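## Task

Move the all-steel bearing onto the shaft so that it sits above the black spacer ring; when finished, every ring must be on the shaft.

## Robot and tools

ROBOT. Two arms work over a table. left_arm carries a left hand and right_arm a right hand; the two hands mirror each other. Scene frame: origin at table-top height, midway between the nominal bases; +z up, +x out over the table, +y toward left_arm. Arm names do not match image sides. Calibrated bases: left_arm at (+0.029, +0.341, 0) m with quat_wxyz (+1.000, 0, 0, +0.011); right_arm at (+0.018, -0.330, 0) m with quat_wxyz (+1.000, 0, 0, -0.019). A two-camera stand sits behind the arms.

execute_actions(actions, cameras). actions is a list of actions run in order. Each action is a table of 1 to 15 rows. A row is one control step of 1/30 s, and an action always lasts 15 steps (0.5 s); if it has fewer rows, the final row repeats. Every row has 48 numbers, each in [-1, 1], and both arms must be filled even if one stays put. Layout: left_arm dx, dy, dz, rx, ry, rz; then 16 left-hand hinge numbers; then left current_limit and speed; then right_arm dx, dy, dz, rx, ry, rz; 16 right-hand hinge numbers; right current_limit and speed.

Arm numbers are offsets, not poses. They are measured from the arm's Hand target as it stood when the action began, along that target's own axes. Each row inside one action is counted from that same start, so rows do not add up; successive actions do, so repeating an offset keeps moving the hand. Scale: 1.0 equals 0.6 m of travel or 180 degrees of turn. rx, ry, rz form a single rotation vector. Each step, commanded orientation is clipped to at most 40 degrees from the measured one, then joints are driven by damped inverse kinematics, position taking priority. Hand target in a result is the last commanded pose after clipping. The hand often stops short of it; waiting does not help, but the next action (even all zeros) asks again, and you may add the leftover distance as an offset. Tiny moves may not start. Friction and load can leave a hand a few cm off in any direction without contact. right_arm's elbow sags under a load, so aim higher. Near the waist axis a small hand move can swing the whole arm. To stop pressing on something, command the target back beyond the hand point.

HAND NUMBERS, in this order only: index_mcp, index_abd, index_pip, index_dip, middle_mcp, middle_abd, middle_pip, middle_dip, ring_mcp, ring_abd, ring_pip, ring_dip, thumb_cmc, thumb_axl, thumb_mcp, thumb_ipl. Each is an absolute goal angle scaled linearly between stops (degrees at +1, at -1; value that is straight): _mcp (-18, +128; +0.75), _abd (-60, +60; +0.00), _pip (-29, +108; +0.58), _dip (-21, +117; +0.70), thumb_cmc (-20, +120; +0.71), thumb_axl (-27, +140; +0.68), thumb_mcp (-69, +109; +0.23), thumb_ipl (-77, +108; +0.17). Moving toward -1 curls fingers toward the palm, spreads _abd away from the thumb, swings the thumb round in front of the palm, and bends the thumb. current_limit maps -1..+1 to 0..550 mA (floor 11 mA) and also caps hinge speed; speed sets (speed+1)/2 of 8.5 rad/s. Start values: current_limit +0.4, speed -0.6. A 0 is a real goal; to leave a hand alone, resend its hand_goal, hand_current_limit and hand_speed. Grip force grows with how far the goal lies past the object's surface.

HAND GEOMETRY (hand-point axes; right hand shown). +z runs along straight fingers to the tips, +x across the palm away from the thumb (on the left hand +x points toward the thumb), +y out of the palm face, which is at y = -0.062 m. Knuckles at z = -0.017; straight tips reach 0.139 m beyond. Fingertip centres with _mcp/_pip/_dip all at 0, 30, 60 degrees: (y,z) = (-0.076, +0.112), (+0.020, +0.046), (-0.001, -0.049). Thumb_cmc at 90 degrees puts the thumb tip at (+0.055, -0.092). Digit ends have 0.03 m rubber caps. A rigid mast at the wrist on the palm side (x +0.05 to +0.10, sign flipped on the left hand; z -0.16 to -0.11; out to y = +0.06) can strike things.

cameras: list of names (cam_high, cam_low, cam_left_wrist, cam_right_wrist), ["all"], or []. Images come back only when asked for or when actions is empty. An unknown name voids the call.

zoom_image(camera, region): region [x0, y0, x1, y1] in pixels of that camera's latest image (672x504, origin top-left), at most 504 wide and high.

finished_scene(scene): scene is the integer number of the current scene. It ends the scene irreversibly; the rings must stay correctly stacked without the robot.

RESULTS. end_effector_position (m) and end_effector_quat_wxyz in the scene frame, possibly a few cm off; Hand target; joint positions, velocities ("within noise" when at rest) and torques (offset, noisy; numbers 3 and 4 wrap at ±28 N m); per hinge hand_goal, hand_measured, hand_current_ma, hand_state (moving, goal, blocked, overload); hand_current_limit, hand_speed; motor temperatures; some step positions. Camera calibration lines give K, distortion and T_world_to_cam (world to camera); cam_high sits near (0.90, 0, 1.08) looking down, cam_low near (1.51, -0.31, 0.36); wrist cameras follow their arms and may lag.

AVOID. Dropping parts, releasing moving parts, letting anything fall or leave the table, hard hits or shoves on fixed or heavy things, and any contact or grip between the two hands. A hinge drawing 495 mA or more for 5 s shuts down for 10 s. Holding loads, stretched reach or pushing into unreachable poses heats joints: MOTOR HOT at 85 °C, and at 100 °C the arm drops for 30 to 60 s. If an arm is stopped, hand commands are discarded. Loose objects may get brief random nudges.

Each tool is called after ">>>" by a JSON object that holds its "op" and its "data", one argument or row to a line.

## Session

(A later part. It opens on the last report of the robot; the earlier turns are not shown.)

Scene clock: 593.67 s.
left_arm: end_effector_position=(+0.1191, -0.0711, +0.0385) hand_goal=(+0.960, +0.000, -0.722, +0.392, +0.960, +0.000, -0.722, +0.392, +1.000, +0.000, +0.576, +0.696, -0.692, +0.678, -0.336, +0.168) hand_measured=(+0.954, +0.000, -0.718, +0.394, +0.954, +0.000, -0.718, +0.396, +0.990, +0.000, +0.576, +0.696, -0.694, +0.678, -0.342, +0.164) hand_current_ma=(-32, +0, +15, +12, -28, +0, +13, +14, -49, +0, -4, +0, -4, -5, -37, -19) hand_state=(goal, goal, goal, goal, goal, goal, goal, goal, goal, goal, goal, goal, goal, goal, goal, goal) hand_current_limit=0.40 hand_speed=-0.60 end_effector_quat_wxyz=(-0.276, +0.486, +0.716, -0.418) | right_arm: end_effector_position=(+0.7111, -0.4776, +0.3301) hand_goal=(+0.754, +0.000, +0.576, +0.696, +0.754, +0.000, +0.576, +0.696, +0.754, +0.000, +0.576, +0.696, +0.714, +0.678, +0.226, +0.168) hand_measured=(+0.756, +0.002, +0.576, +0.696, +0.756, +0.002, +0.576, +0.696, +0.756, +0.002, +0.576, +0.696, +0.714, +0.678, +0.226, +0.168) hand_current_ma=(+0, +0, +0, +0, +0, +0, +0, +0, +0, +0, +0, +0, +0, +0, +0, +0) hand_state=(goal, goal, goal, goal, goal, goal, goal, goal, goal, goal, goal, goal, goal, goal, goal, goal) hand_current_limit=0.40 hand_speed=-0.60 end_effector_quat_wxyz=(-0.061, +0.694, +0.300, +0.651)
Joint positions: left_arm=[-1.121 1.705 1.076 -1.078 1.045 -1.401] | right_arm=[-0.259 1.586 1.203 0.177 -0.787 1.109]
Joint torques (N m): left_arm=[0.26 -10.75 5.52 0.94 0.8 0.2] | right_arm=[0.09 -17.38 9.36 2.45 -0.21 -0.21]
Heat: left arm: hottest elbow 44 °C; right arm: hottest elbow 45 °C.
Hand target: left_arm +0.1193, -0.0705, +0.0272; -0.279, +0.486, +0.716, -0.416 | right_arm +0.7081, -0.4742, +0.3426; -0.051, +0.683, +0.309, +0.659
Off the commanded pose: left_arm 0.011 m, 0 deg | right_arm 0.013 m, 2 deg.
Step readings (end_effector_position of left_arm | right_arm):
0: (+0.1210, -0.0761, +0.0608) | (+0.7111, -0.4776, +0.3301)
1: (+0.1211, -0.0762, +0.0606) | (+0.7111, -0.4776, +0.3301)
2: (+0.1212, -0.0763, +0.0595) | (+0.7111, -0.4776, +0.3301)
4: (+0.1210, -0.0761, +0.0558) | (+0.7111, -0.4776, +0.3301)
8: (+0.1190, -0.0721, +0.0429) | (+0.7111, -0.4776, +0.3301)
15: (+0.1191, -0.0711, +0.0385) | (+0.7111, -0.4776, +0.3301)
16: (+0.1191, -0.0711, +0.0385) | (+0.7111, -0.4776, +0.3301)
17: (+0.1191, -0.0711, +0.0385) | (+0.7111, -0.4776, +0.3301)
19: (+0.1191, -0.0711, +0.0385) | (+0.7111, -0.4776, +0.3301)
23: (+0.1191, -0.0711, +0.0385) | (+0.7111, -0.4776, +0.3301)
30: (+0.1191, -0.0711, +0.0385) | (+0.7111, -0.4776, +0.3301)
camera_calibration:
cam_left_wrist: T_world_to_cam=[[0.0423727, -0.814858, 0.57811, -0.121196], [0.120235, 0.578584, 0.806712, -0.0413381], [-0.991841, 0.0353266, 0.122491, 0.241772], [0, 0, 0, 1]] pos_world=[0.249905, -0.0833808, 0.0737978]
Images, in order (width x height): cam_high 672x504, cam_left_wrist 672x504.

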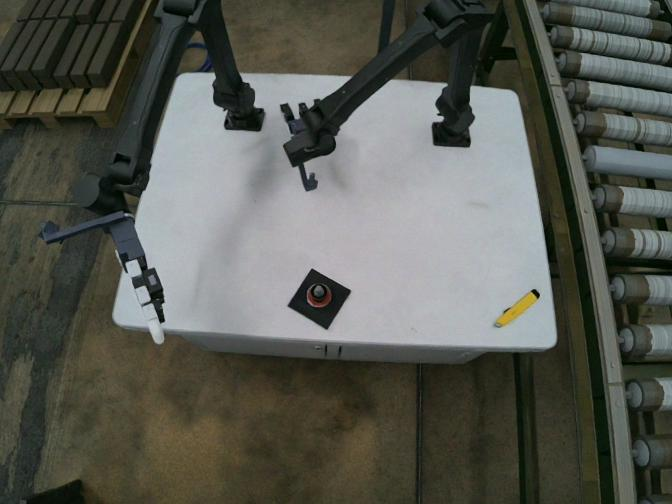

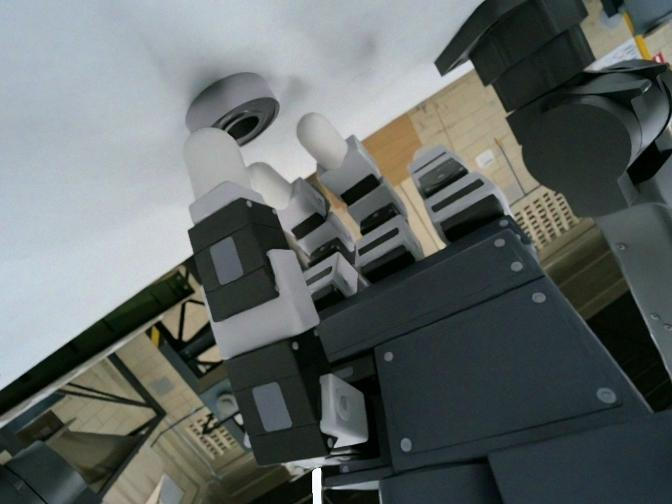

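>>> {"op": "zoom_image", "data": {
  "camera": "cam_left_wrist",
  "region": [140, 40, 380, 220]
}}

>>> {"op": "zoom_image", "data": {
  "camera": "cam_high",
  "region": [260, 80, 380, 200]
}}

Scaled by 2.100 from the camera's 672x504 image, which has a finer 960x720 frame.

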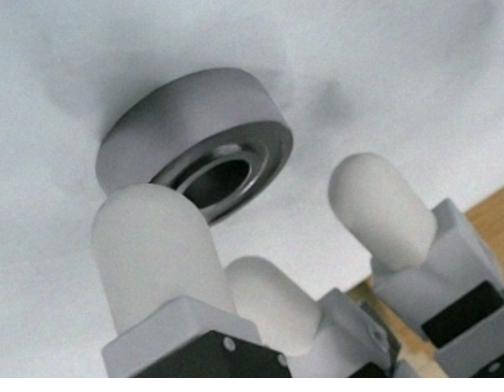

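Scaled by 4.200 from the camera's 672x504 image, which has a finer 960x720 frame.

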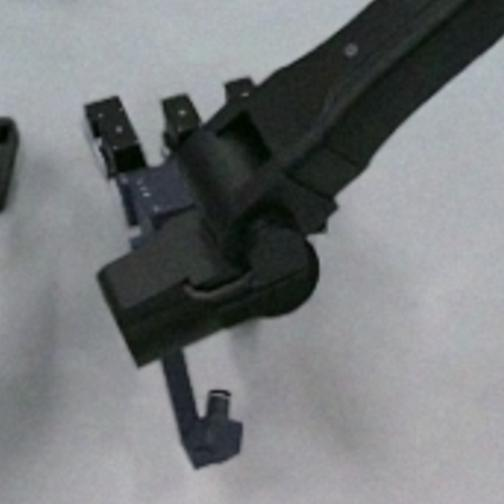

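>>> {"op": "execute_actions", "data": {
  "actions": [
    [[0,-0.0173,-0.01,0,0,0,0.959,0,-0.723,0.391,0.959,0,-0.723,0.391,1,0,0.576,0.696,-0.693,0.678,-0.337,0.168,0.4,-0.6,0,0,0,0,0,0,0.754,0,0.576,0.696,0.754,0,0.576,0.696,0.754,0,0.576,0.696,0.714,0.678,0.226,0.168,0.4,-0.6]],
    [[-0.016,-0.0064,-0.0253,0,0,0,0.959,0,-0.723,0.391,0.959,0,-0.723,0.391,1,0,0.576,0.696,-0.693,0.678,-0.337,0.168,0.4,-0.6,0,0,0,0,0,0,0.754,0,0.576,0.696,0.754,0,0.576,0.696,0.754,0,0.576,0.696,0.714,0.678,0.226,0.168,0.4,-0.6]]
  ],
  "cameras": ["cam_left_wrist"]
}}

Scene clock: 691.47 s.
left_arm: end_effector_position=(+0.1225, -0.0605, +0.0444) hand_goal=(+0.960, +0.000, -0.722, +0.392, +0.960, +0.000, -0.722, +0.392, +1.000, +0.000, +0.576, +0.696, -0.692, +0.678, -0.336, +0.168) hand_measured=(+0.954, +0.000, -0.718, +0.394, +0.954, +0.000, -0.718, +0.396, +0.990, +0.000, +0.576, +0.696, -0.694, +0.676, -0.336, +0.166) hand_current_ma=(-32, +0, +14, +12, -28, +0, +13, +14, -49, +0, -4, +0, -8, -10, -3, -8) hand_state=(goal, goal, goal, goal, goal, goal, goal, goal, goal, goal, goal, goal, goal, goal, goal, goal) hand_current_limit=0.40 hand_speed=-0.60 end_effector_quat_wxyz=(-0.289, +0.481, +0.719, -0.411) | right_arm: end_effector_position=(+0.7111, -0.4776, +0.3301) hand_goal=(+0.754, +0.000, +0.576, +0.696, +0.754, +0.000, +0.576, +0.696, +0.754, +0.000, +0.576, +0.696, +0.714, +0.678, +0.226, +0.168) hand_measured=(+0.756, +0.002, +0.576, +0.696, +0.756, +0.002, +0.576, +0.696, +0.756, +0.002, +0.576, +0.696, +0.714, +0.678, +0.226, +0.168) hand_current_ma=(+0, +0, +0, +0, +0, +0, +0, +0, +0, +0, +0, +0, +0, +0, +0, +0) hand_state=(goal, goal, goal, goal, goal, goal, goal, goal, goal, goal, goal, goal, goal, goal, goal, goal) hand_current_limit=0.40 hand_speed=-0.60 end_effector_quat_wxyz=(-0.061, +0.694, +0.300, +0.651)
Joint positions: left_arm=[-1.104 1.705 1.089 -1.16 1.04 -1.357] | right_arm=[-0.259 1.586 1.203 0.177 -0.787 1.109]
Joint torques (N m): left_arm=[1.44 -11.28 8.85 -0.03 0.78 0.13] | right_arm=[0.09 -17.14 9.35 2.51 -0.22 -0.21]
Motor temperatures (°C): left_arm=[26 33 41 24 28 27] | right_arm=[25 34 46 27 28 25]
Heat: left arm: hottest elbow 41 °C; right arm: hottest elbow 46 °C.
Hand target: left_arm +0.1334, -0.0751, +0.0501; -0.279, +0.486, +0.716, -0.416 | right_arm +0.7081, -0.4742, +0.3426; -0.051, +0.683, +0.309, +0.659
Off the commanded pose: left_arm 0.019 m, 2 deg | right_arm 0.013 m, 2 deg.
Step readings (end_effector_position of left_arm | right_arm):
0: (+0.1191, -0.0711, +0.0385) | (+0.7111, -0.4776, +0.3301)
1: (+0.1191, -0.0711, +0.0385) | (+0.7111, -0.4776, +0.3301)
2: (+0.1191, -0.0711, +0.0385) | (+0.7111, -0.4776, +0.3301)
4: (+0.1190, -0.0710, +0.0385) | (+0.7111, -0.4776, +0.3301)
8: (+0.1186, -0.0701, +0.0387) | (+0.7111, -0.4776, +0.3301)
15: (+0.1183, -0.0695, +0.0388) | (+0.7111, -0.4776, +0.3301)
16: (+0.1181, -0.0692, +0.0389) | (+0.7111, -0.4776, +0.3301)
17: (+0.1178, -0.0680, +0.0391) | (+0.7111, -0.4776, +0.3301)
19: (+0.1180, -0.0642, +0.0397) | (+0.7111, -0.4776, +0.3301)
23: (+0.1183, -0.0584, +0.0412) | (+0.7111, -0.4776, +0.3301)
30: (+0.1222, -0.0604, +0.0442) | (+0.7111, -0.4776, +0.3301)
camera_calibration:
cam_left_wrist: T_world_to_cam=[[0.0456217, -0.831419, 0.553769, -0.116372], [0.13449, 0.554411, 0.821304, -0.0564951], [-0.989864, 0.0370072, 0.137111, 0.24324], [0, 0, 0, 1]] pos_world=[0.253682, -0.0744344, 0.0774923]
Images, in order (width x height): cam_left_wrist 672x504.

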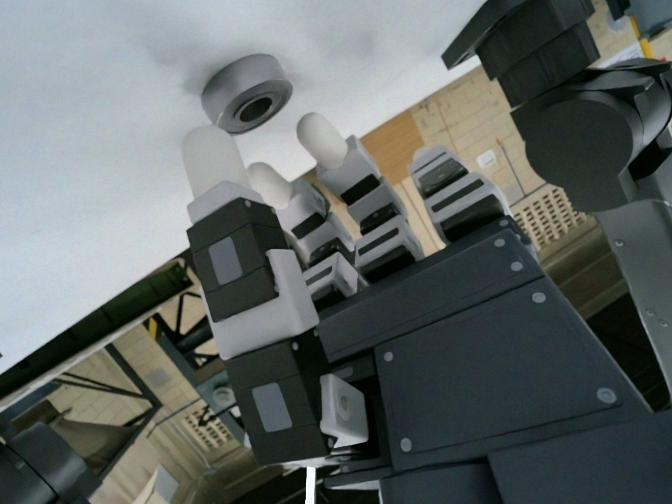

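>>> {"op": "execute_actions", "data": {
  "actions": [
    [[0,0,0,0,0,0,0.959,0,-0.723,0.391,0.959,0,-0.723,0.391,1,0,0.576,0.696,-0.693,0.678,-0.337,0.168,0.4,-0.6,0,0,0,0,0,0,0.754,0,0.576,0.696,0.754,0,0.576,0.696,0.754,0,0.576,0.696,0.714,0.678,0.226,0.168,0.4,-0.6]]
  ],
  "cameras": ["cam_left_wrist"]
}}

Scene clock: 700.10 s.
left_arm: end_effector_position=(+0.1225, -0.0606, +0.0444) hand_goal=(+0.960, +0.000, -0.722, +0.392, +0.960, +0.000, -0.722, +0.392, +1.000, +0.000, +0.576, +0.696, -0.692, +0.678, -0.336, +0.168) hand_measured=(+0.954, +0.000, -0.718, +0.394, +0.954, +0.000, -0.718, +0.396, +0.990, +0.000, +0.576, +0.696, -0.694, +0.676, -0.336, +0.166) hand_current_ma=(-32, +0, +14, +12, -28, +0, +13, +14, -49, +0, -4, +0, -8, -10, -3, -8) hand_state=(goal, goal, goal, goal, goal, goal, goal, goal, goal, goal, goal, goal, goal, goal, goal, goal) hand_current_limit=0.40 hand_speed=-0.60 end_effector_quat_wxyz=(-0.289, +0.481, +0.719, -0.411) | right_arm: end_effector_position=(+0.7111, -0.4776, +0.3301) hand_goal=(+0.754, +0.000, +0.576, +0.696, +0.754, +0.000, +0.576, +0.696, +0.754, +0.000, +0.576, +0.696, +0.714, +0.678, +0.226, +0.168) hand_measured=(+0.756, +0.002, +0.576, +0.696, +0.756, +0.002, +0.576, +0.696, +0.756, +0.002, +0.576, +0.696, +0.714, +0.678, +0.226, +0.168) hand_current_ma=(+0, +0, +0, +0, +0, +0, +0, +0, +0, +0, +0, +0, +0, +0, +0, +0) hand_state=(goal, goal, goal, goal, goal, goal, goal, goal, goal, goal, goal, goal, goal, goal, goal, goal) hand_current_limit=0.40 hand_speed=-0.60 end_effector_quat_wxyz=(-0.061, +0.694, +0.300, +0.651)
Joint positions: left_arm=[-1.104 1.705 1.089 -1.16 1.04 -1.357] | right_arm=[-0.259 1.586 1.203 0.177 -0.787 1.109]
Joint torques (N m): left_arm=[1.44 -11.11 8.8 0.17 0.81 0.15] | right_arm=[0.09 -17.03 9.33 2.48 -0.22 -0.21]
Heat: left arm: hottest elbow 43 °C; right arm: hottest elbow 46 °C.
Hand target: left_arm +0.1334, -0.0750, +0.0501; -0.279, +0.486, +0.716, -0.416 | right_arm +0.7081, -0.4742, +0.3426; -0.051, +0.683, +0.309, +0.659
Off the commanded pose: left_arm 0.019 m, 1 deg | right_arm 0.013 m, 2 deg.
Step readings (end_effector_position of left_arm | right_arm):
0: (+0.1225, -0.0606, +0.0444) | (+0.7111, -0.4776, +0.3301)
1: (+0.1225, -0.0606, +0.0444) | (+0.7111, -0.4776, +0.3301)
2: (+0.1225, -0.0606, +0.0444) | (+0.7111, -0.4776, +0.3301)
4: (+0.1225, -0.0606, +0.0444) | (+0.7111, -0.4776, +0.3301)
8: (+0.1225, -0.0606, +0.0444) | (+0.7111, -0.4776, +0.3301)
15: (+0.1225, -0.0606, +0.0444) | (+0.7111, -0.4776, +0.3301)
camera_calibration:
cam_left_wrist: T_world_to_cam=[[0.045209, -0.831078, 0.554316, -0.116369], [0.134433, 0.554897, 0.820985, -0.0563637], [-0.989891, 0.0374024, 0.13681, 0.243304], [0, 0, 0, 1]] pos_world=[0.253682, -0.0745356, 0.0774923]
Images, in order (width x height): cam_left_wrist 672x504.

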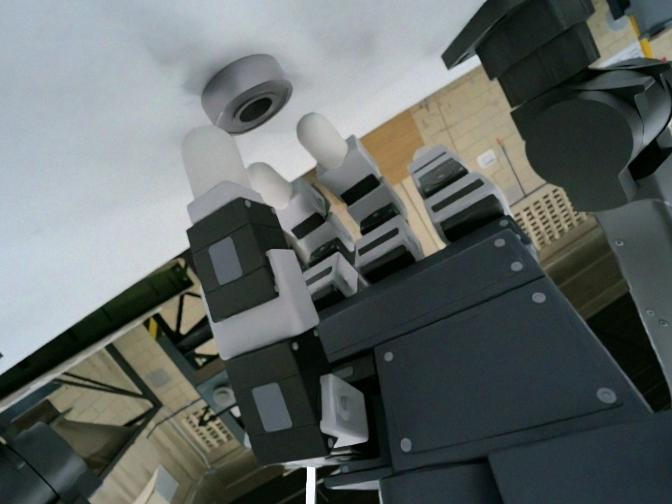

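>>> {"op": "execute_actions", "data": {
  "actions": [
    [[-0.0345,-0.0385,-0.0331,0,0,0,0.959,0,-0.723,0.391,0.959,0,-0.723,0.391,1,0,0.576,0.696,-0.693,0.678,-0.337,0.168,0.4,-0.6,0,0,0,0,0,0,0.754,0,0.576,0.696,0.754,0,0.576,0.696,0.754,0,0.576,0.696,0.714,0.678,0.226,0.168,0.4,-0.6]]
  ],
  "cameras": ["cam_left_wrist"]
}}

Scene clock: 713.77 s.
left_arm: end_effector_position=(+0.1362, -0.0792, +0.0763) hand_goal=(+0.960, +0.000, -0.722, +0.392, +0.960, +0.000, -0.722, +0.392, +1.000, +0.000, +0.576, +0.696, -0.692, +0.678, -0.336, +0.168) hand_measured=(+0.954, +0.000, -0.718, +0.394, +0.954, +0.000, -0.718, +0.396, +0.990, +0.000, +0.576, +0.696, -0.694, +0.676, -0.336, +0.166) hand_current_ma=(-32, +0, +14, +12, -28, +0, +13, +14, -49, +0, -4, +0, -6, -8, -3, -8) hand_state=(goal, goal, goal, goal, goal, goal, goal, goal, goal, goal, goal, goal, goal, goal, goal, goal) hand_current_limit=0.40 hand_speed=-0.60 end_effector_quat_wxyz=(-0.285, +0.483, +0.718, -0.411) | right_arm: end_effector_position=(+0.7111, -0.4776, +0.3301) hand_goal=(+0.754, +0.000, +0.576, +0.696, +0.754, +0.000, +0.576, +0.696, +0.754, +0.000, +0.576, +0.696, +0.714, +0.678, +0.226, +0.168) hand_measured=(+0.756, +0.002, +0.576, +0.696, +0.756, +0.002, +0.576, +0.696, +0.756, +0.002, +0.576, +0.696, +0.714, +0.678, +0.226, +0.168) hand_current_ma=(+0, +0, +0, +0, +0, +0, +0, +0, +0, +0, +0, +0, +0, +0, +0, +0) hand_state=(goal, goal, goal, goal, goal, goal, goal, goal, goal, goal, goal, goal, goal, goal, goal, goal) hand_current_limit=0.40 hand_speed=-0.60 end_effector_quat_wxyz=(-0.061, +0.694, +0.300, +0.651)
Joint positions: left_arm=[-1.098 1.708 1.194 -1.266 1.036 -1.345] | right_arm=[-0.259 1.586 1.203 0.177 -0.787 1.109]
Joint torques (N m): left_arm=[1.55 -11.34 9.2 -0.12 0.81 0.14] | right_arm=[0.09 -17.26 9.4 2.52 -0.22 -0.2]
Motor temperatures (°C): left_arm=[26 33 46 24 28 27] | right_arm=[25 34 46 27 28 25]
Heat: left arm: hottest elbow 46 °C; right arm: hottest elbow 46 °C.
Hand target: left_arm +0.1463, -0.0920, +0.0801; -0.279, +0.486, +0.716, -0.416 | right_arm +0.7081, -0.4742, +0.3426; -0.051, +0.683, +0.309, +0.659
Off the commanded pose: left_arm 0.017 m, 1 deg | right_arm 0.013 m, 2 deg.
Step readings (end_effector_position of left_arm | right_arm):
0: (+0.1225, -0.0606, +0.0444) | (+0.7111, -0.4776, +0.3301)
1: (+0.1226, -0.0606, +0.0447) | (+0.7111, -0.4776, +0.3301)
2: (+0.1227, -0.0603, +0.0463) | (+0.7111, -0.4776, +0.3301)
4: (+0.1247, -0.0621, +0.0525) | (+0.7111, -0.4776, +0.3301)
8: (+0.1325, -0.0747, +0.0684) | (+0.7111, -0.4776, +0.3301)
15: (+0.1364, -0.0802, +0.0769) | (+0.7111, -0.4776, +0.3301)
camera_calibration:
cam_left_wrist: T_world_to_cam=[[0.0418328, -0.828266, 0.558771, -0.149872], [0.130125, 0.559014, 0.818884, -0.0730737], [-0.990615, 0.0384538, 0.131163, 0.253795], [0, 0, 0, 1]] pos_world=[0.267191, -0.0930445, 0.110295]
Images, in order (width x height): cam_left_wrist 672x504.

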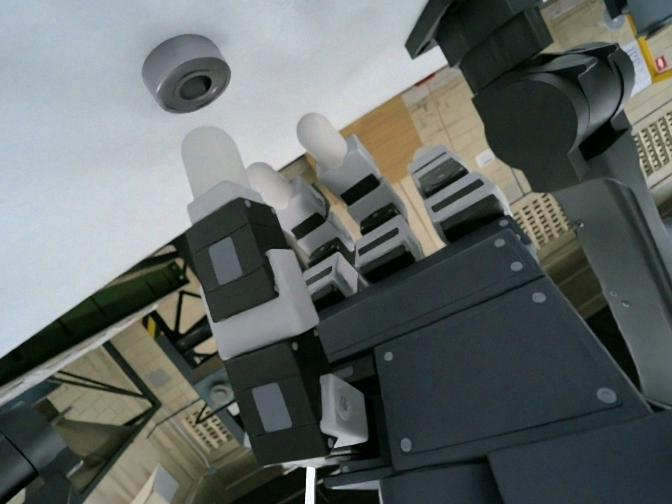

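>>> {"op": "execute_actions", "data": {
  "actions": [
    [[0.0409,0.044,0.0402,0,0,0,0.959,0,-0.723,0.391,0.959,0,-0.723,0.391,1,0,0.576,0.696,-0.693,0.678,-0.337,0.168,0.4,-0.6,0,0,0,0,0,0,0.754,0,0.576,0.696,0.754,0,0.576,0.696,0.754,0,0.576,0.696,0.714,0.678,0.226,0.168,0.4,-0.6]]
  ],
  "cameras": ["cam_left_wrist"]
}}

Scene clock: 741.17 s.
left_arm: end_effector_position=(+0.1319, -0.0723, +0.0504) hand_goal=(+0.960, +0.000, -0.722, +0.392, +0.960, +0.000, -0.722, +0.392, +1.000, +0.000, +0.576, +0.696, -0.692, +0.678, -0.336, +0.168) hand_measured=(+0.954, +0.000, -0.718, +0.394, +0.954, +0.000, -0.718, +0.396, +0.990, +0.000, +0.576, +0.696, -0.694, +0.676, -0.336, +0.166) hand_current_ma=(-32, +0, +14, +12, -28, +0, +13, +14, -49, +0, -4, +0, -6, -8, -2, -8) hand_state=(goal, goal, goal, goal, goal, goal, goal, goal, goal, goal, goal, goal, goal, goal, goal, goal) hand_current_limit=0.40 hand_speed=-0.60 end_effector_quat_wxyz=(-0.274, +0.489, +0.714, -0.418) | right_arm: end_effector_position=(+0.7111, -0.4776, +0.3301) hand_goal=(+0.754, +0.000, +0.576, +0.696, +0.754, +0.000, +0.576, +0.696, +0.754, +0.000, +0.576, +0.696, +0.714, +0.678, +0.226, +0.168) hand_measured=(+0.756, +0.002, +0.576, +0.696, +0.756, +0.002, +0.576, +0.696, +0.756, +0.002, +0.576, +0.696, +0.714, +0.678, +0.226, +0.168) hand_current_ma=(+0, +0, +0, +0, +0, +0, +0, +0, +0, +0, +0, +0, +0, +0, +0, +0) hand_state=(goal, goal, goal, goal, goal, goal, goal, goal, goal, goal, goal, goal, goal, goal, goal, goal) hand_current_limit=0.40 hand_speed=-0.60 end_effector_quat_wxyz=(-0.061, +0.694, +0.300, +0.651)
Joint positions: left_arm=[-1.098 1.708 1.118 -1.159 1.039 -1.345] | right_arm=[-0.259 1.586 1.203 0.177 -0.787 1.109]
Joint torques (N m): left_arm=[0.85 -11.81 5.87 0.62 0.86 -0.02] | right_arm=[0.03 -17.14 9.36 2.48 -0.22 -0.21]
Heat: left arm: hottest elbow 47 °C; right arm: hottest elbow 46 °C.
Hand target: left_arm +0.1301, -0.0722, +0.0451; -0.279, +0.486, +0.716, -0.416 | right_arm +0.7081, -0.4742, +0.3426; -0.051, +0.683, +0.309, +0.659
Off the commanded pose: left_arm 0.006 m, 1 deg | right_arm 0.013 m, 2 deg.
Step readings (end_effector_position of left_arm | right_arm):
0: (+0.1363, -0.0793, +0.0763) | (+0.7111, -0.4776, +0.3301)
1: (+0.1363, -0.0793, +0.0763) | (+0.7111, -0.4776, +0.3301)
2: (+0.1367, -0.0803, +0.0760) | (+0.7111, -0.4776, +0.3301)
4: (+0.1373, -0.0820, +0.0714) | (+0.7111, -0.4776, +0.3301)
8: (+0.1332, -0.0747, +0.0575) | (+0.7111, -0.4776, +0.3301)
15: (+0.1314, -0.0713, +0.0506) | (+0.7111, -0.4776, +0.3301)
camera_calibration:
cam_left_wrist: T_world_to_cam=[[0.0356719, -0.812319, 0.582122, -0.12858], [0.120384, 0.581744, 0.804414, -0.051487], [-0.992086, 0.0413833, 0.118542, 0.253634], [0, 0, 0, 1]] pos_world=[0.262411, -0.0849917, 0.0861997]
Images, in order (width x height): cam_left_wrist 672x504.

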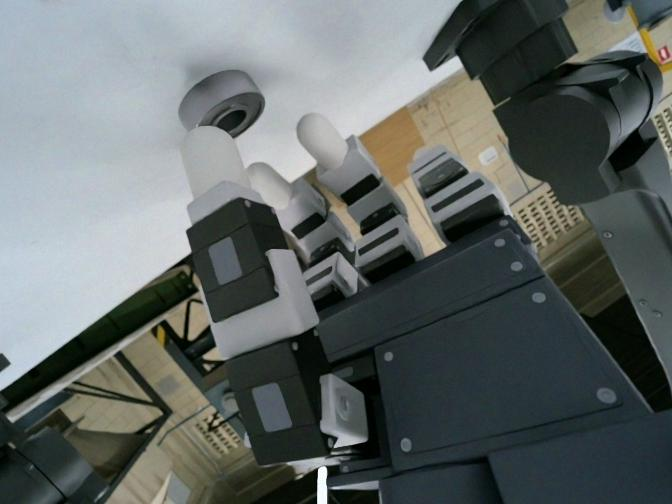

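>>> {"op": "execute_actions", "data": {
  "actions": [
    [[0,0.0392,0.0187,0,0,0,0.959,0,-0.723,0.391,0.959,0,-0.723,0.391,1,0,0.576,0.696,-0.693,0.678,-0.337,0.168,0.4,-0.6,0,0,0,0,0,0,0.754,0,0.576,0.696,0.754,0,0.576,0.696,0.754,0,0.576,0.696,0.714,0.678,0.226,0.168,0.4,-0.6]]
  ],
  "cameras": ["cam_left_wrist"]
}}

>>> {"op": "zoom_image", "data": {
  "camera": "cam_left_wrist",
  "region": [140, 40, 380, 220]
}}

Scene clock: 758.83 s.
left_arm: end_effector_position=(+0.1319, -0.0726, +0.0278) hand_goal=(+0.960, +0.000, -0.722, +0.392, +0.960, +0.000, -0.722, +0.392, +1.000, +0.000, +0.576, +0.696, -0.692, +0.678, -0.336, +0.168) hand_measured=(+0.952, +0.000, -0.718, +0.394, +0.954, +0.000, -0.718, +0.396, +0.990, +0.000, +0.576, +0.696, -0.696, +0.674, -0.342, +0.166) hand_current_ma=(-34, +0, +14, +12, -29, +0, +13, +14, -49, +0, -4, +0, -17, -17, -35, -16) hand_state=(goal, goal, goal, goal, goal, goal, goal, goal, goal, goal, goal, goal, goal, goal, goal, goal) hand_current_limit=0.40 hand_speed=-0.60 end_effector_quat_wxyz=(-0.275, +0.489, +0.714, -0.419) | right_arm: end_effector_position=(+0.7111, -0.4776, +0.3301) hand_goal=(+0.754, +0.000, +0.576, +0.696, +0.754, +0.000, +0.576, +0.696, +0.754, +0.000, +0.576, +0.696, +0.714, +0.678, +0.226, +0.168) hand_measured=(+0.756, +0.002, +0.576, +0.696, +0.756, +0.002, +0.576, +0.696, +0.756, +0.002, +0.576, +0.696, +0.714, +0.678, +0.226, +0.168) hand_current_ma=(+0, +0, +0, +0, +0, +0, +0, +0, +0, +0, +0, +0, +0, +0, +0, +0) hand_state=(goal, goal, goal, goal, goal, goal, goal, goal, goal, goal, goal, goal, goal, goal, goal, goal) hand_current_limit=0.40 hand_speed=-0.60 end_effector_quat_wxyz=(-0.061, +0.694, +0.300, +0.651)
Joint positions: left_arm=[-1.098 1.745 1.097 -1.102 1.04 -1.345] | right_arm=[-0.259 1.586 1.203 0.177 -0.787 1.109]
Joint torques (N m): left_arm=[1.2 -11.58 5.67 0.83 0.8 0.07] | right_arm=[0.15 -17.14 9.39 2.47 -0.23 -0.2]
Heat: left arm: hottest elbow 46 °C; right arm: hottest elbow 46 °C.
Hand target: left_arm +0.1320, -0.0716, +0.0191; -0.279, +0.486, +0.716, -0.416 | right_arm +0.7081, -0.4742, +0.3426; -0.051, +0.683, +0.309, +0.659
Off the commanded pose: left_arm 0.009 m, 1 deg | right_arm 0.013 m, 2 deg.
Step readings (end_effector_position of left_arm | right_arm):
0: (+0.1319, -0.0723, +0.0504) | (+0.7111, -0.4776, +0.3301)
1: (+0.1320, -0.0724, +0.0503) | (+0.7111, -0.4776, +0.3301)
2: (+0.1323, -0.0730, +0.0495) | (+0.7111, -0.4776, +0.3301)
4: (+0.1332, -0.0747, +0.0466) | (+0.7111, -0.4776, +0.3301)
8: (+0.1328, -0.0739, +0.0353) | (+0.7111, -0.4776, +0.3301)
15: (+0.1318, -0.0723, +0.0279) | (+0.7111, -0.4776, +0.3301)
camera_calibration:
cam_left_wrist: T_world_to_cam=[[0.0363846, -0.812508, 0.581814, -0.115796], [0.121104, 0.581493, 0.804487, -0.033279], [-0.991973, 0.041189, 0.119555, 0.256324], [0, 0, 0, 1]] pos_world=[0.26251, -0.0852911, 0.0634991]
Images, in order (width x height): cam_left_wrist 672x504.

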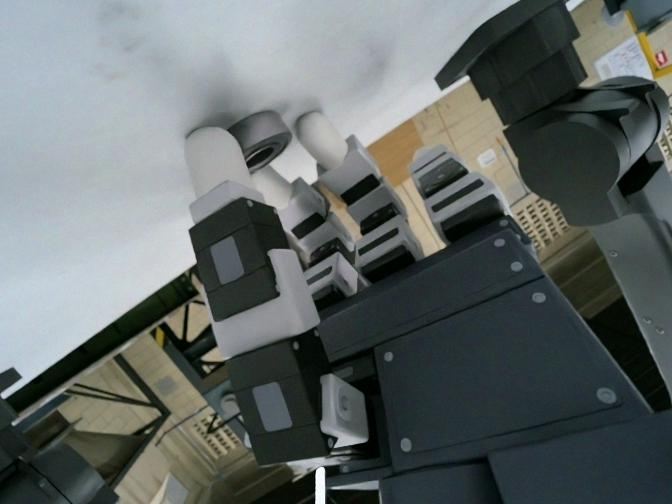

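Scaled by 2.100 from the camera's 672x504 image, which has a finer 960x720 frame.

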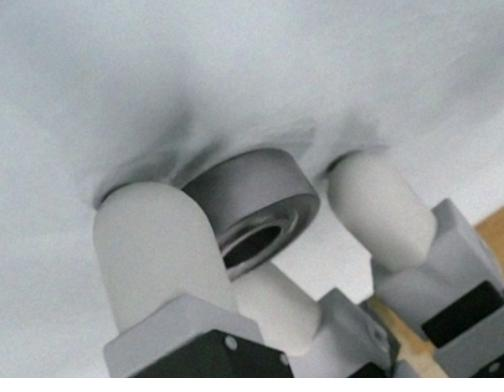

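>>> {"op": "execute_actions", "data": {
  "actions": [
    [[0,0,0,0,0,0,0.8,0,-0.723,0.391,0.8,0,-0.723,0.391,1,0,0.576,0.696,-0.693,0.678,-0.337,0.168,0.4,-0.85,0,0,0,0,0,0,0.754,0,0.576,0.696,0.754,0,0.576,0.696,0.754,0,0.576,0.696,0.714,0.678,0.226,0.168,0.4,-0.6]],
    [[0,0,0,0,0,0,0.72,0,-0.723,0.391,0.72,0,-0.723,0.391,1,0,0.576,0.696,-0.693,0.678,-0.337,0.168,0.4,-0.85,0,0,0,0,0,0,0.754,0,0.576,0.696,0.754,0,0.576,0.696,0.754,0,0.576,0.696,0.714,0.678,0.226,0.168,0.4,-0.6]]
  ],
  "cameras": ["cam_left_wrist"]
}}

>>> {"op": "zoom_image", "data": {
  "camera": "cam_left_wrist",
  "region": [140, 40, 380, 220]
}}

Scene clock: 772.43 s.
left_arm: end_effector_position=(+0.1298, -0.0738, +0.0291) hand_goal=(+0.720, +0.000, -0.722, +0.392, +0.720, +0.000, -0.722, +0.392, +1.000, +0.000, +0.576, +0.696, -0.692, +0.678, -0.336, +0.168) hand_measured=(+0.752, +0.000, -0.708, +0.396, +0.784, +0.000, -0.708, +0.396, +0.990, +0.000, +0.576, +0.696, -0.694, +0.676, -0.322, +0.172) hand_current_ma=(+160, +0, +66, +20, +322, +0, +65, +22, -49, +0, -4, +0, -8, -12, +90, +28) hand_state=(blocked, goal, goal, goal, blocked, goal, goal, goal, goal, goal, goal, goal, goal, goal, goal, goal) hand_current_limit=0.40 hand_speed=-0.85 end_effector_quat_wxyz=(-0.277, +0.486, +0.712, -0.423) | right_arm: end_effector_position=(+0.7111, -0.4776, +0.3301) hand_goal=(+0.754, +0.000, +0.576, +0.696, +0.754, +0.000, +0.576, +0.696, +0.754, +0.000, +0.576, +0.696, +0.714, +0.678, +0.226, +0.168) hand_measured=(+0.756, +0.002, +0.576, +0.696, +0.756, +0.002, +0.576, +0.696, +0.756, +0.002, +0.576, +0.696, +0.714, +0.678, +0.226, +0.168) hand_current_ma=(+0, +0, +0, +0, +0, +0, +0, +0, +0, +0, +0, +0, +0, +0, +0, +0) hand_state=(goal, goal, goal, goal, goal, goal, goal, goal, goal, goal, goal, goal, goal, goal, goal, goal) hand_current_limit=0.40 hand_speed=-0.60 end_effector_quat_wxyz=(-0.061, +0.694, +0.300, +0.651)
Joint positions: left_arm=[-1.099 1.745 1.097 -1.102 1.052 -1.346] | right_arm=[-0.259 1.586 1.203 0.177 -0.787 1.109]
Joint torques (N m): left_arm=[0.56 -11.22 5.61 0.91 0.37 0.05] | right_arm=[-0.03 -17.2 9.39 2.48 -0.22 -0.21]
Heat: left arm: hottest elbow 44 °C; right arm: hottest elbow 46 °C.
Hand target: left_arm +0.1319, -0.0716, +0.0191; -0.279, +0.486, +0.716, -0.416 | right_arm +0.7081, -0.4742, +0.3426; -0.051, +0.683, +0.309, +0.659
Off the commanded pose: left_arm 0.010 m, 1 deg | right_arm 0.013 m, 2 deg.
Step readings (end_effector_position of left_arm | right_arm):
0: (+0.1319, -0.0726, +0.0278) | (+0.7111, -0.4776, +0.3301)
1: (+0.1319, -0.0726, +0.0278) | (+0.7111, -0.4776, +0.3301)
2: (+0.1319, -0.0726, +0.0278) | (+0.7111, -0.4776, +0.3301)
4: (+0.1318, -0.0726, +0.0279) | (+0.7111, -0.4776, +0.3301)
8: (+0.1315, -0.0729, +0.0282) | (+0.7111, -0.4776, +0.3301)
15: (+0.1311, -0.0732, +0.0285) | (+0.7111, -0.4776, +0.3301)
16: (+0.1311, -0.0732, +0.0285) | (+0.7111, -0.4776, +0.3301)
17: (+0.1310, -0.0733, +0.0286) | (+0.7111, -0.4776, +0.3301)
19: (+0.1307, -0.0735, +0.0288) | (+0.7111, -0.4776, +0.3301)
23: (+0.1298, -0.0738, +0.0291) | (+0.7111, -0.4776, +0.3301)
30: (+0.1298, -0.0738, +0.0291) | (+0.7111, -0.4776, +0.3301)
camera_calibration:
cam_left_wrist: T_world_to_cam=[[0.0440539, -0.809625, 0.585292, -0.118359], [0.128988, 0.585567, 0.800296, -0.0340361], [-0.990667, 0.0402394, 0.130228, 0.253553], [0, 0, 0, 1]] pos_world=[0.260791, -0.0860985, 0.0634936]
Images, in order (width x height): cam_left_wrist 672x504.

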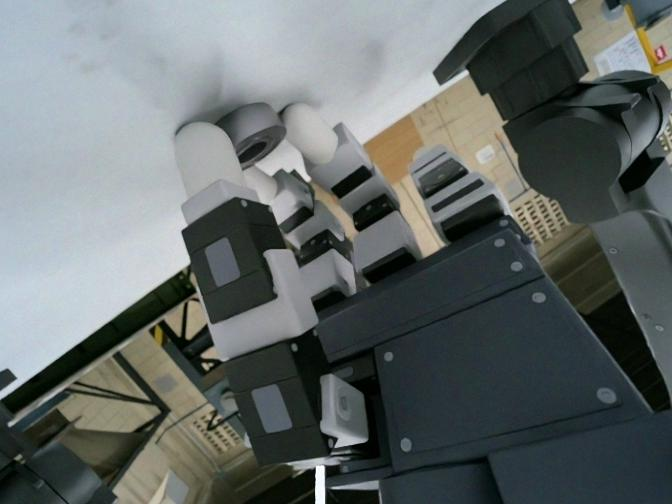

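Scaled by 2.100 from the camera's 672x504 image, which has a finer 960x720 frame.

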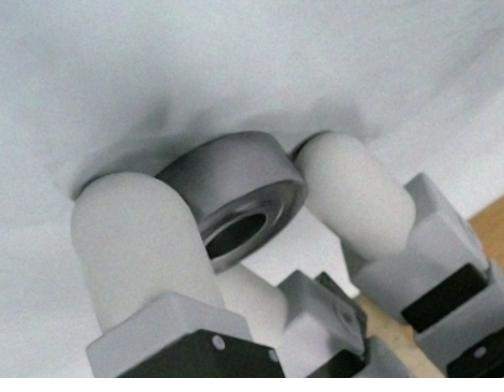

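>>> {"op": "execute_actions", "data": {
  "actions": [
    [[0,0,0,0,0,0,0.69,0,-0.723,0.391,0.72,0,-0.723,0.391,1,0,0.576,0.696,-0.693,0.678,-0.39,0.168,0.4,-0.85,0,0,0,0,0,0,0.754,0,0.576,0.696,0.754,0,0.576,0.696,0.754,0,0.576,0.696,0.714,0.678,0.226,0.168,0.4,-0.6]],
    [[0,-0.0434,-0.0249,0,0,0,0.69,0,-0.723,0.391,0.72,0,-0.723,0.391,1,0,0.576,0.696,-0.693,0.678,-0.39,0.168,0.4,-0.85,0,0,0,0,0,0,0.754,0,0.576,0.696,0.754,0,0.576,0.696,0.754,0,0.576,0.696,0.714,0.678,0.226,0.168,0.4,-0.6]]
  ],
  "cameras": ["cam_left_wrist"]
}}

>>> {"op": "zoom_image", "data": {
  "camera": "cam_left_wrist",
  "region": [140, 40, 380, 220]
}}

Scene clock: 788.83 s.
left_arm: end_effector_position=(+0.1259, -0.0621, +0.0329) hand_goal=(+0.690, +0.000, -0.722, +0.392, +0.720, +0.000, -0.722, +0.392, +1.000, +0.000, +0.576, +0.696, -0.692, +0.678, -0.390, +0.168) hand_measured=(+0.734, +0.000, -0.702, +0.398, +0.764, +0.000, -0.702, +0.400, +0.990, +0.000, +0.576, +0.696, -0.692, +0.678, -0.324, +0.188) hand_current_ma=(+222, +0, +90, +30, +217, -1, +89, +38, -49, +0, -4, +0, +2, -5, +385, +126) hand_state=(blocked, goal, goal, goal, blocked, goal, goal, goal, goal, goal, goal, goal, goal, goal, blocked, blocked) hand_current_limit=0.40 hand_speed=-0.85 end_effector_quat_wxyz=(-0.293, +0.478, +0.720, -0.408) | right_arm: end_effector_position=(+0.7111, -0.4776, +0.3301) hand_goal=(+0.754, +0.000, +0.576, +0.696, +0.754, +0.000, +0.576, +0.696, +0.754, +0.000, +0.576, +0.696, +0.714, +0.678, +0.226, +0.168) hand_measured=(+0.756, +0.002, +0.576, +0.696, +0.756, +0.002, +0.576, +0.696, +0.756, +0.002, +0.576, +0.696, +0.714, +0.678, +0.226, +0.168) hand_current_ma=(+0, +0, +0, +0, +0, +0, +0, +0, +0, +0, +0, +0, +0, +0, +0, +0) hand_state=(goal, goal, goal, goal, goal, goal, goal, goal, goal, goal, goal, goal, goal, goal, goal, goal) hand_current_limit=0.40 hand_speed=-0.60 end_effector_quat_wxyz=(-0.061, +0.694, +0.300, +0.651)
Joint positions: left_arm=[-1.099 1.739 1.097 -1.155 1.039 -1.346] | right_arm=[-0.259 1.586 1.203 0.177 -0.787 1.109]
Joint torques (N m): left_arm=[1.08 -14.68 7.41 0.01 0.82 0.09] | right_arm=[0.21 -17.2 9.4 2.48 -0.22 -0.2]
Heat: left arm: hottest elbow 43 °C; right arm: hottest elbow 46 °C.
Hand target: left_arm +0.1319, -0.0715, +0.0492; -0.279, +0.486, +0.716, -0.416 | right_arm +0.7081, -0.4742, +0.3426; -0.051, +0.683, +0.309, +0.659
Off the commanded pose: left_arm 0.020 m, 2 deg | right_arm 0.013 m, 2 deg.
Step readings (end_effector_position of left_arm | right_arm):
0: (+0.1298, -0.0738, +0.0291) | (+0.7111, -0.4776, +0.3301)
1: (+0.1298, -0.0738, +0.0291) | (+0.7111, -0.4776, +0.3301)
2: (+0.1297, -0.0738, +0.0292) | (+0.7111, -0.4776, +0.3301)
4: (+0.1296, -0.0738, +0.0292) | (+0.7111, -0.4776, +0.3301)
8: (+0.1296, -0.0738, +0.0292) | (+0.7111, -0.4776, +0.3301)
15: (+0.1296, -0.0738, +0.0292) | (+0.7111, -0.4776, +0.3301)
16: (+0.1296, -0.0738, +0.0292) | (+0.7111, -0.4776, +0.3301)
17: (+0.1293, -0.0731, +0.0294) | (+0.7111, -0.4776, +0.3301)
19: (+0.1284, -0.0707, +0.0301) | (+0.7111, -0.4776, +0.3301)
23: (+0.1273, -0.0651, +0.0316) | (+0.7111, -0.4776, +0.3301)
30: (+0.1260, -0.0623, +0.0325) | (+0.7111, -0.4776, +0.3301)
camera_calibration:
cam_left_wrist: T_world_to_cam=[[0.0484517, -0.836868, 0.545256, -0.111908], [0.139602, 0.546212, 0.825932, -0.0479355], [-0.989022, 0.0361012, 0.143294, 0.247879], [0, 0, 0, 1]] pos_world=[0.257272, -0.0764177, 0.0650902]
Images, in order (width x height): cam_left_wrist 672x504.

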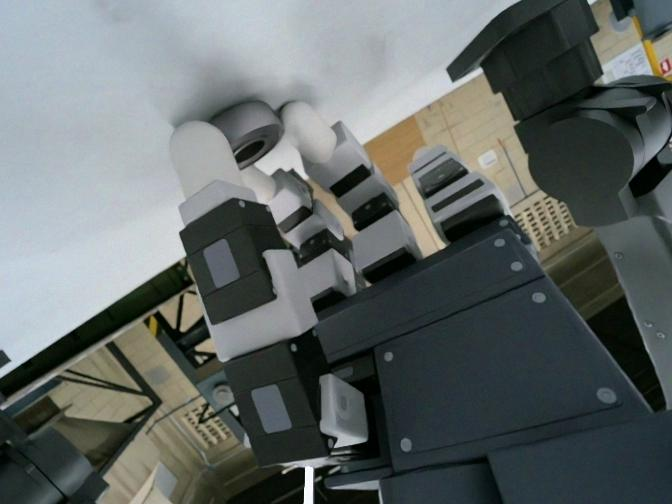

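Scaled by 2.100 from the camera's 672x504 image, which has a finer 960x720 frame.

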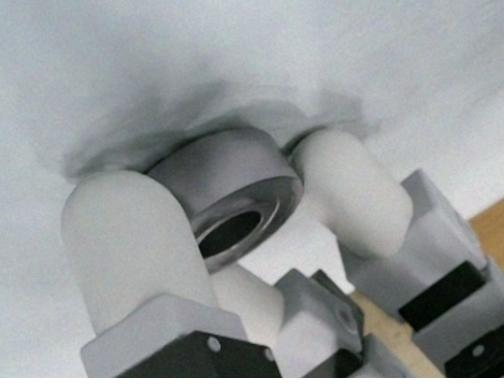

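>>> {"op": "execute_actions", "data": {
  "actions": [
    [[0,-0.0434,-0.0249,0,0,0,0.69,0,-0.723,0.391,0.72,0,-0.723,0.391,1,0,0.576,0.696,-0.693,0.678,-0.39,0.168,0.4,-0.85,0,0,0,0,0,0,0.754,0,0.576,0.696,0.754,0,0.576,0.696,0.754,0,0.576,0.696,0.714,0.678,0.226,0.168,0.4,-0.6]],
    [[0,-0.0434,-0.0249,0,0,0,0.69,0,-0.723,0.391,0.72,0,-0.723,0.391,1,0,0.576,0.696,-0.693,0.678,-0.39,0.168,0.4,-0.85,0,0,0,0,0,0,0.754,0,0.576,0.696,0.754,0,0.576,0.696,0.754,0,0.576,0.696,0.714,0.678,0.226,0.168,0.4,-0.6]]
  ],
  "cameras": ["cam_left_wrist"]
}}

>>> {"op": "zoom_image", "data": {
  "camera": "cam_left_wrist",
  "region": [140, 40, 380, 220]
}}

Scene clock: 802.03 s.
left_arm: end_effector_position=(+0.1231, -0.0563, +0.0905) hand_goal=(+0.690, +0.000, -0.722, +0.392, +0.720, +0.000, -0.722, +0.392, +1.000, +0.000, +0.576, +0.696, -0.692, +0.678, -0.390, +0.168) hand_measured=(+0.734, +0.000, -0.702, +0.398, +0.762, +0.000, -0.702, +0.400, +0.990, +0.000, +0.576, +0.696, -0.692, +0.678, -0.324, +0.188) hand_current_ma=(+219, +0, +90, +30, +214, -1, +91, +39, -49, +0, -4, +0, +3, -5, +385, +128) hand_state=(blocked, goal, goal, goal, blocked, goal, goal, goal, goal, goal, goal, goal, goal, goal, blocked, blocked) hand_current_limit=0.40 hand_speed=-0.85 end_effector_quat_wxyz=(-0.297, +0.476, +0.721, -0.406) | right_arm: end_effector_position=(+0.7111, -0.4776, +0.3301) hand_goal=(+0.754, +0.000, +0.576, +0.696, +0.754, +0.000, +0.576, +0.696, +0.754, +0.000, +0.576, +0.696, +0.714, +0.678, +0.226, +0.168) hand_measured=(+0.756, +0.002, +0.576, +0.696, +0.756, +0.002, +0.576, +0.696, +0.756, +0.002, +0.576, +0.696, +0.714, +0.678, +0.226, +0.168) hand_current_ma=(+0, +0, +0, +0, +0, +0, +0, +0, +0, +0, +0, +0, +0, +0, +0, +0) hand_state=(goal, goal, goal, goal, goal, goal, goal, goal, goal, goal, goal, goal, goal, goal, goal, goal) hand_current_limit=0.40 hand_speed=-0.60 end_effector_quat_wxyz=(-0.061, +0.694, +0.300, +0.651)
Joint positions: left_arm=[-1.099 1.645 1.149 -1.31 1.037 -1.346] | right_arm=[-0.259 1.586 1.203 0.177 -0.787 1.109]
Joint torques (N m): left_arm=[0.97 -13.86 9.5 -0.24 0.89 0.01] | right_arm=[0.15 -17.26 9.37 2.47 -0.22 -0.2]
Heat: left arm: hottest elbow 43 °C; right arm: hottest elbow 46 °C.
Hand target: left_arm +0.1317, -0.0712, +0.1091; -0.279, +0.486, +0.716, -0.416 | right_arm +0.7081, -0.4742, +0.3426; -0.051, +0.683, +0.309, +0.659
Off the commanded pose: left_arm 0.025 m, 3 deg | right_arm 0.013 m, 2 deg.
Step readings (end_effector_position of left_arm | right_arm):
0: (+0.1259, -0.0620, +0.0329) | (+0.7111, -0.4776, +0.3301)
1: (+0.1259, -0.0619, +0.0330) | (+0.7111, -0.4776, +0.3301)
2: (+0.1253, -0.0607, +0.0339) | (+0.7111, -0.4776, +0.3301)
4: (+0.1235, -0.0571, +0.0380) | (+0.7111, -0.4776, +0.3301)
8: (+0.1215, -0.0532, +0.0508) | (+0.7111, -0.4776, +0.3301)
15: (+0.1230, -0.0561, +0.0611) | (+0.7111, -0.4776, +0.3301)
16: (+0.1229, -0.0558, +0.0612) | (+0.7111, -0.4776, +0.3301)
17: (+0.1224, -0.0549, +0.0621) | (+0.7111, -0.4776, +0.3301)
19: (+0.1211, -0.0525, +0.0656) | (+0.7111, -0.4776, +0.3301)
23: (+0.1210, -0.0523, +0.0778) | (+0.7111, -0.4776, +0.3301)
30: (+0.1235, -0.0569, +0.0903) | (+0.7111, -0.4776, +0.3301)
camera_calibration:
cam_left_wrist: T_world_to_cam=[[0.0495866, -0.841733, 0.537612, -0.137995], [0.142044, 0.538746, 0.830407, -0.0994285], [-0.988618, 0.0351876, 0.146278, 0.236291], [0, 0, 0, 1]] pos_world=[0.254567, -0.0709026, 0.12219]
Images, in order (width x height): cam_left_wrist 672x504.

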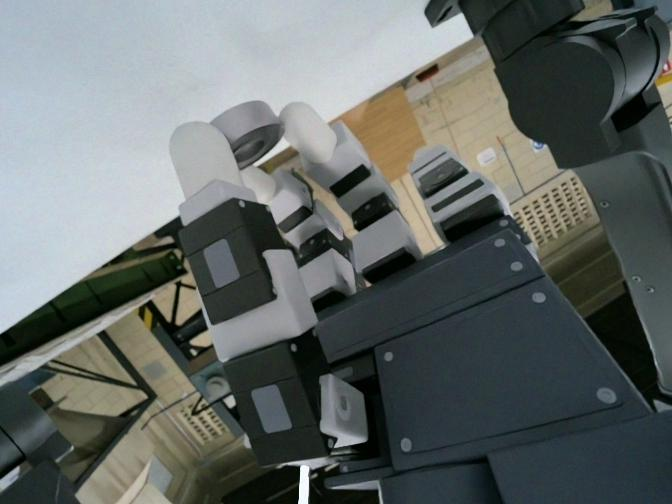

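Scaled by 2.100 from the camera's 672x504 image, which has a finer 960x720 frame.

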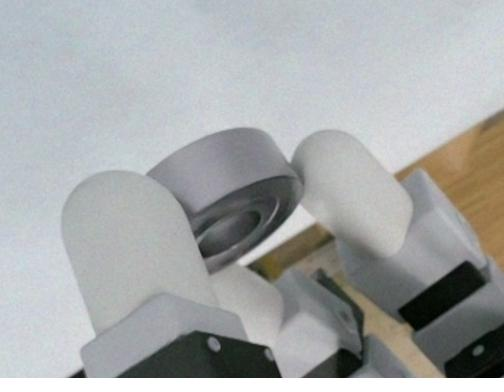

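>>> {"op": "execute_actions", "data": {
  "actions": [
    [[-0.0223,0.0227,-0.0541,-0.0001,-0.012,-0.0069,0.69,0,-0.723,0.391,0.72,0,-0.723,0.391,1,0,0.576,0.696,-0.693,0.678,-0.39,0.168,0.4,-0.85,0,0,0,0,0,0,0.754,0,0.576,0.696,0.754,0,0.576,0.696,0.754,0,0.576,0.696,0.714,0.678,0.226,0.168,0.4,-0.6]],
    [[-0.0223,0.0227,-0.0541,-0.0001,-0.012,-0.0069,0.69,0,-0.723,0.391,0.72,0,-0.723,0.391,1,0,0.576,0.696,-0.693,0.678,-0.39,0.168,0.4,-0.85,0,0,0,0,0,0,0.754,0,0.576,0.696,0.754,0,0.576,0.696,0.754,0,0.576,0.696,0.714,0.678,0.226,0.168,0.4,-0.6]],
    [[-0.0223,0.0227,-0.0541,-0.0001,-0.012,-0.0069,0.69,0,-0.723,0.391,0.72,0,-0.723,0.391,1,0,0.576,0.696,-0.693,0.678,-0.39,0.168,0.4,-0.85,0,0,0,0,0,0,0.754,0,0.576,0.696,0.754,0,0.576,0.696,0.754,0,0.576,0.696,0.714,0.678,0.226,0.168,0.4,-0.6]],
    [[-0.0297,0.0208,-0.0511,-0.0001,-0.012,-0.0069,0.69,0,-0.723,0.391,0.72,0,-0.723,0.391,1,0,0.576,0.696,-0.693,0.678,-0.39,0.168,0.4,-0.85,0,0,0,0,0,0,0.754,0,0.576,0.696,0.754,0,0.576,0.696,0.754,0,0.576,0.696,0.714,0.678,0.226,0.168,0.4,-0.6]],
    [[-0.0297,0.0208,-0.0511,-0.0001,-0.012,-0.0069,0.69,0,-0.723,0.391,0.72,0,-0.723,0.391,1,0,0.576,0.696,-0.693,0.678,-0.39,0.168,0.4,-0.85,0,0,0,0,0,0,0.754,0,0.576,0.696,0.754,0,0.576,0.696,0.754,0,0.576,0.696,0.714,0.678,0.226,0.168,0.4,-0.6]],
    [[-0.0297,0.0208,-0.0511,-0.0001,-0.012,-0.0069,0.69,0,-0.723,0.391,0.72,0,-0.723,0.391,1,0,0.576,0.696,-0.693,0.678,-0.39,0.168,0.4,-0.85,0,0,0,0,0,0,0.754,0,0.576,0.696,0.754,0,0.576,0.696,0.754,0,0.576,0.696,0.714,0.678,0.226,0.168,0.4,-0.6]]
  ],
  "cameras": ["cam_left_wrist"]
}}

Scene clock: 864.27 s.
left_arm: end_effector_position=(+0.3444, -0.0464, +0.1295) hand_goal=(+0.690, +0.000, -0.722, +0.392, +0.720, +0.000, -0.722, +0.392, +1.000, +0.000, +0.576, +0.696, -0.692, +0.678, -0.390, +0.168) hand_measured=(+0.732, +0.000, -0.702, +0.398, +0.762, +0.000, -0.702, +0.400, +0.990, +0.000, +0.576, +0.696, -0.690, +0.678, -0.324, +0.188) hand_current_ma=(+216, +0, +94, +31, +210, -1, +93, +39, -49, +0, -4, +0, +5, -4, +385, +130) hand_state=(blocked, goal, blocked, goal, blocked, goal, blocked, goal, goal, goal, goal, goal, goal, goal, blocked, blocked) hand_current_limit=0.40 hand_speed=-0.85 end_effector_quat_wxyz=(-0.231, +0.379, +0.777, -0.446) | right_arm: end_effector_position=(+0.7111, -0.4776, +0.3301) hand_goal=(+0.754, +0.000, +0.576, +0.696, +0.754, +0.000, +0.576, +0.696, +0.754, +0.000, +0.576, +0.696, +0.714, +0.678, +0.226, +0.168) hand_measured=(+0.756, +0.002, +0.576, +0.696, +0.756, +0.002, +0.576, +0.696, +0.756, +0.002, +0.576, +0.696, +0.714, +0.678, +0.226, +0.168) hand_current_ma=(+0, +0, +0, +0, +0, +0, +0, +0, +0, +0, +0, +0, +0, +0, +0, +0) hand_state=(goal, goal, goal, goal, goal, goal, goal, goal, goal, goal, goal, goal, goal, goal, goal, goal) hand_current_limit=0.40 hand_speed=-0.60 end_effector_quat_wxyz=(-0.061, +0.694, +0.300, +0.651)
Joint positions: left_arm=[-0.707 1.887 1.588 -1.674 1.001 -1.127] | right_arm=[-0.259 1.586 1.203 0.177 -0.787 1.109]
Joint torques (N m): left_arm=[0.5 -15.62 10.47 -0.5 0.78 0.13] | right_arm=[0.03 -17.26 9.35 2.5 -0.23 -0.21]
Heat: left arm: hottest elbow 49 °C; right arm: hottest elbow 47 °C.
Hand target: left_arm +0.3552, -0.0581, +0.1363; -0.222, +0.389, +0.773, -0.449 | right_arm +0.7081, -0.4742, +0.3426; -0.051, +0.683, +0.309, +0.659
Off the commanded pose: left_arm 0.017 m, 2 deg | right_arm 0.013 m, 2 deg.
Step readings (end_effector_position of left_arm | right_arm):
0: (+0.1231, -0.0563, +0.0905) | (+0.7111, -0.4776, +0.3301)
1: (+0.1231, -0.0563, +0.0906) | (+0.7111, -0.4776, +0.3301)
2: (+0.1244, -0.0554, +0.0915) | (+0.7111, -0.4776, +0.3301)
4: (+0.1286, -0.0537, +0.0944) | (+0.7111, -0.4776, +0.3301)
8: (+0.1492, -0.0542, +0.1029) | (+0.7111, -0.4776, +0.3301)
15: (+0.1626, -0.0560, +0.1082) | (+0.7111, -0.4776, +0.3301)
16: (+0.1625, -0.0557, +0.1079) | (+0.7111, -0.4776, +0.3301)
17: (+0.1631, -0.0551, +0.1078) | (+0.7111, -0.4776, +0.3301)
19: (+0.1662, -0.0546, +0.1081) | (+0.7111, -0.4776, +0.3301)
23: (+0.1852, -0.0544, +0.1083) | (+0.7111, -0.4776, +0.3301)
30: (+0.1981, -0.0533, +0.1104) | (+0.7111, -0.4776, +0.3301)
31: (+0.1981, -0.0532, +0.1106) | (+0.7111, -0.4776, +0.3301)
32: (+0.1992, -0.0528, +0.1112) | (+0.7111, -0.4776, +0.3301)
34: (+0.2026, -0.0531, +0.1127) | (+0.7111, -0.4776, +0.3301)
38: (+0.2220, -0.0533, +0.1147) | (+0.7111, -0.4776, +0.3301)
45: (+0.2347, -0.0503, +0.1150) | (+0.7111, -0.4776, +0.3301)
46: (+0.2347, -0.0503, +0.1151) | (+0.7111, -0.4776, +0.3301)
47: (+0.2356, -0.0500, +0.1156) | (+0.7111, -0.4776, +0.3301)
49: (+0.2394, -0.0516, +0.1172) | (+0.7111, -0.4776, +0.3301)
53: (+0.2587, -0.0545, +0.1195) | (+0.7111, -0.4776, +0.3301)
60: (+0.2711, -0.0509, +0.1199) | (+0.7111, -0.4776, +0.3301)
61: (+0.2710, -0.0508, +0.1199) | (+0.7111, -0.4776, +0.3301)
62: (+0.2721, -0.0504, +0.1205) | (+0.7111, -0.4776, +0.3301)
64: (+0.2764, -0.0521, +0.1220) | (+0.7111, -0.4776, +0.3301)
68: (+0.2954, -0.0543, +0.1243) | (+0.7111, -0.4776, +0.3301)
75: (+0.3079, -0.0493, +0.1248) | (+0.7111, -0.4776, +0.3301)
76: (+0.3080, -0.0494, +0.1247) | (+0.7111, -0.4776, +0.3301)
77: (+0.3091, -0.0491, +0.1251) | (+0.7111, -0.4776, +0.3301)
79: (+0.3135, -0.0508, +0.1268) | (+0.7111, -0.4776, +0.3301)
83: (+0.3321, -0.0526, +0.1293) | (+0.7111, -0.4776, +0.3301)
90: (+0.3447, -0.0464, +0.1295) | (+0.7111, -0.4776, +0.3301)
camera_calibration:
cam_left_wrist: T_world_to_cam=[[0.265764, -0.788904, 0.554076, -0.235778], [-0.0189773, 0.570352, 0.821181, -0.110363], [-0.963851, -0.228755, 0.136608, 0.429507], [0, 0, 0, 1]] pos_world=[0.474547, -0.0248084, 0.162592]
Images, in order (width x height): cam_left_wrist 672x504.

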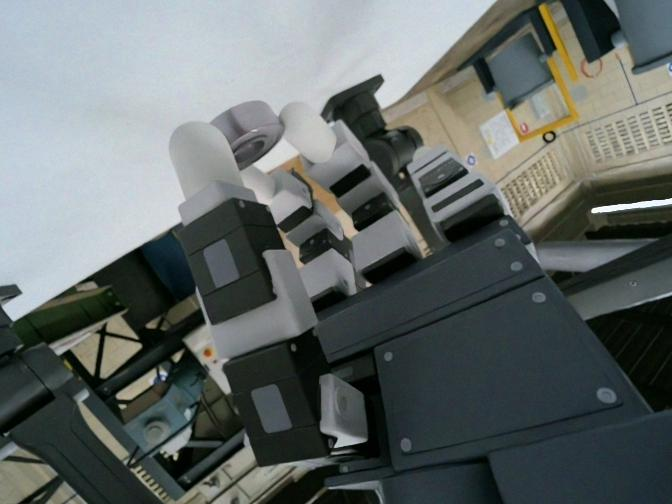

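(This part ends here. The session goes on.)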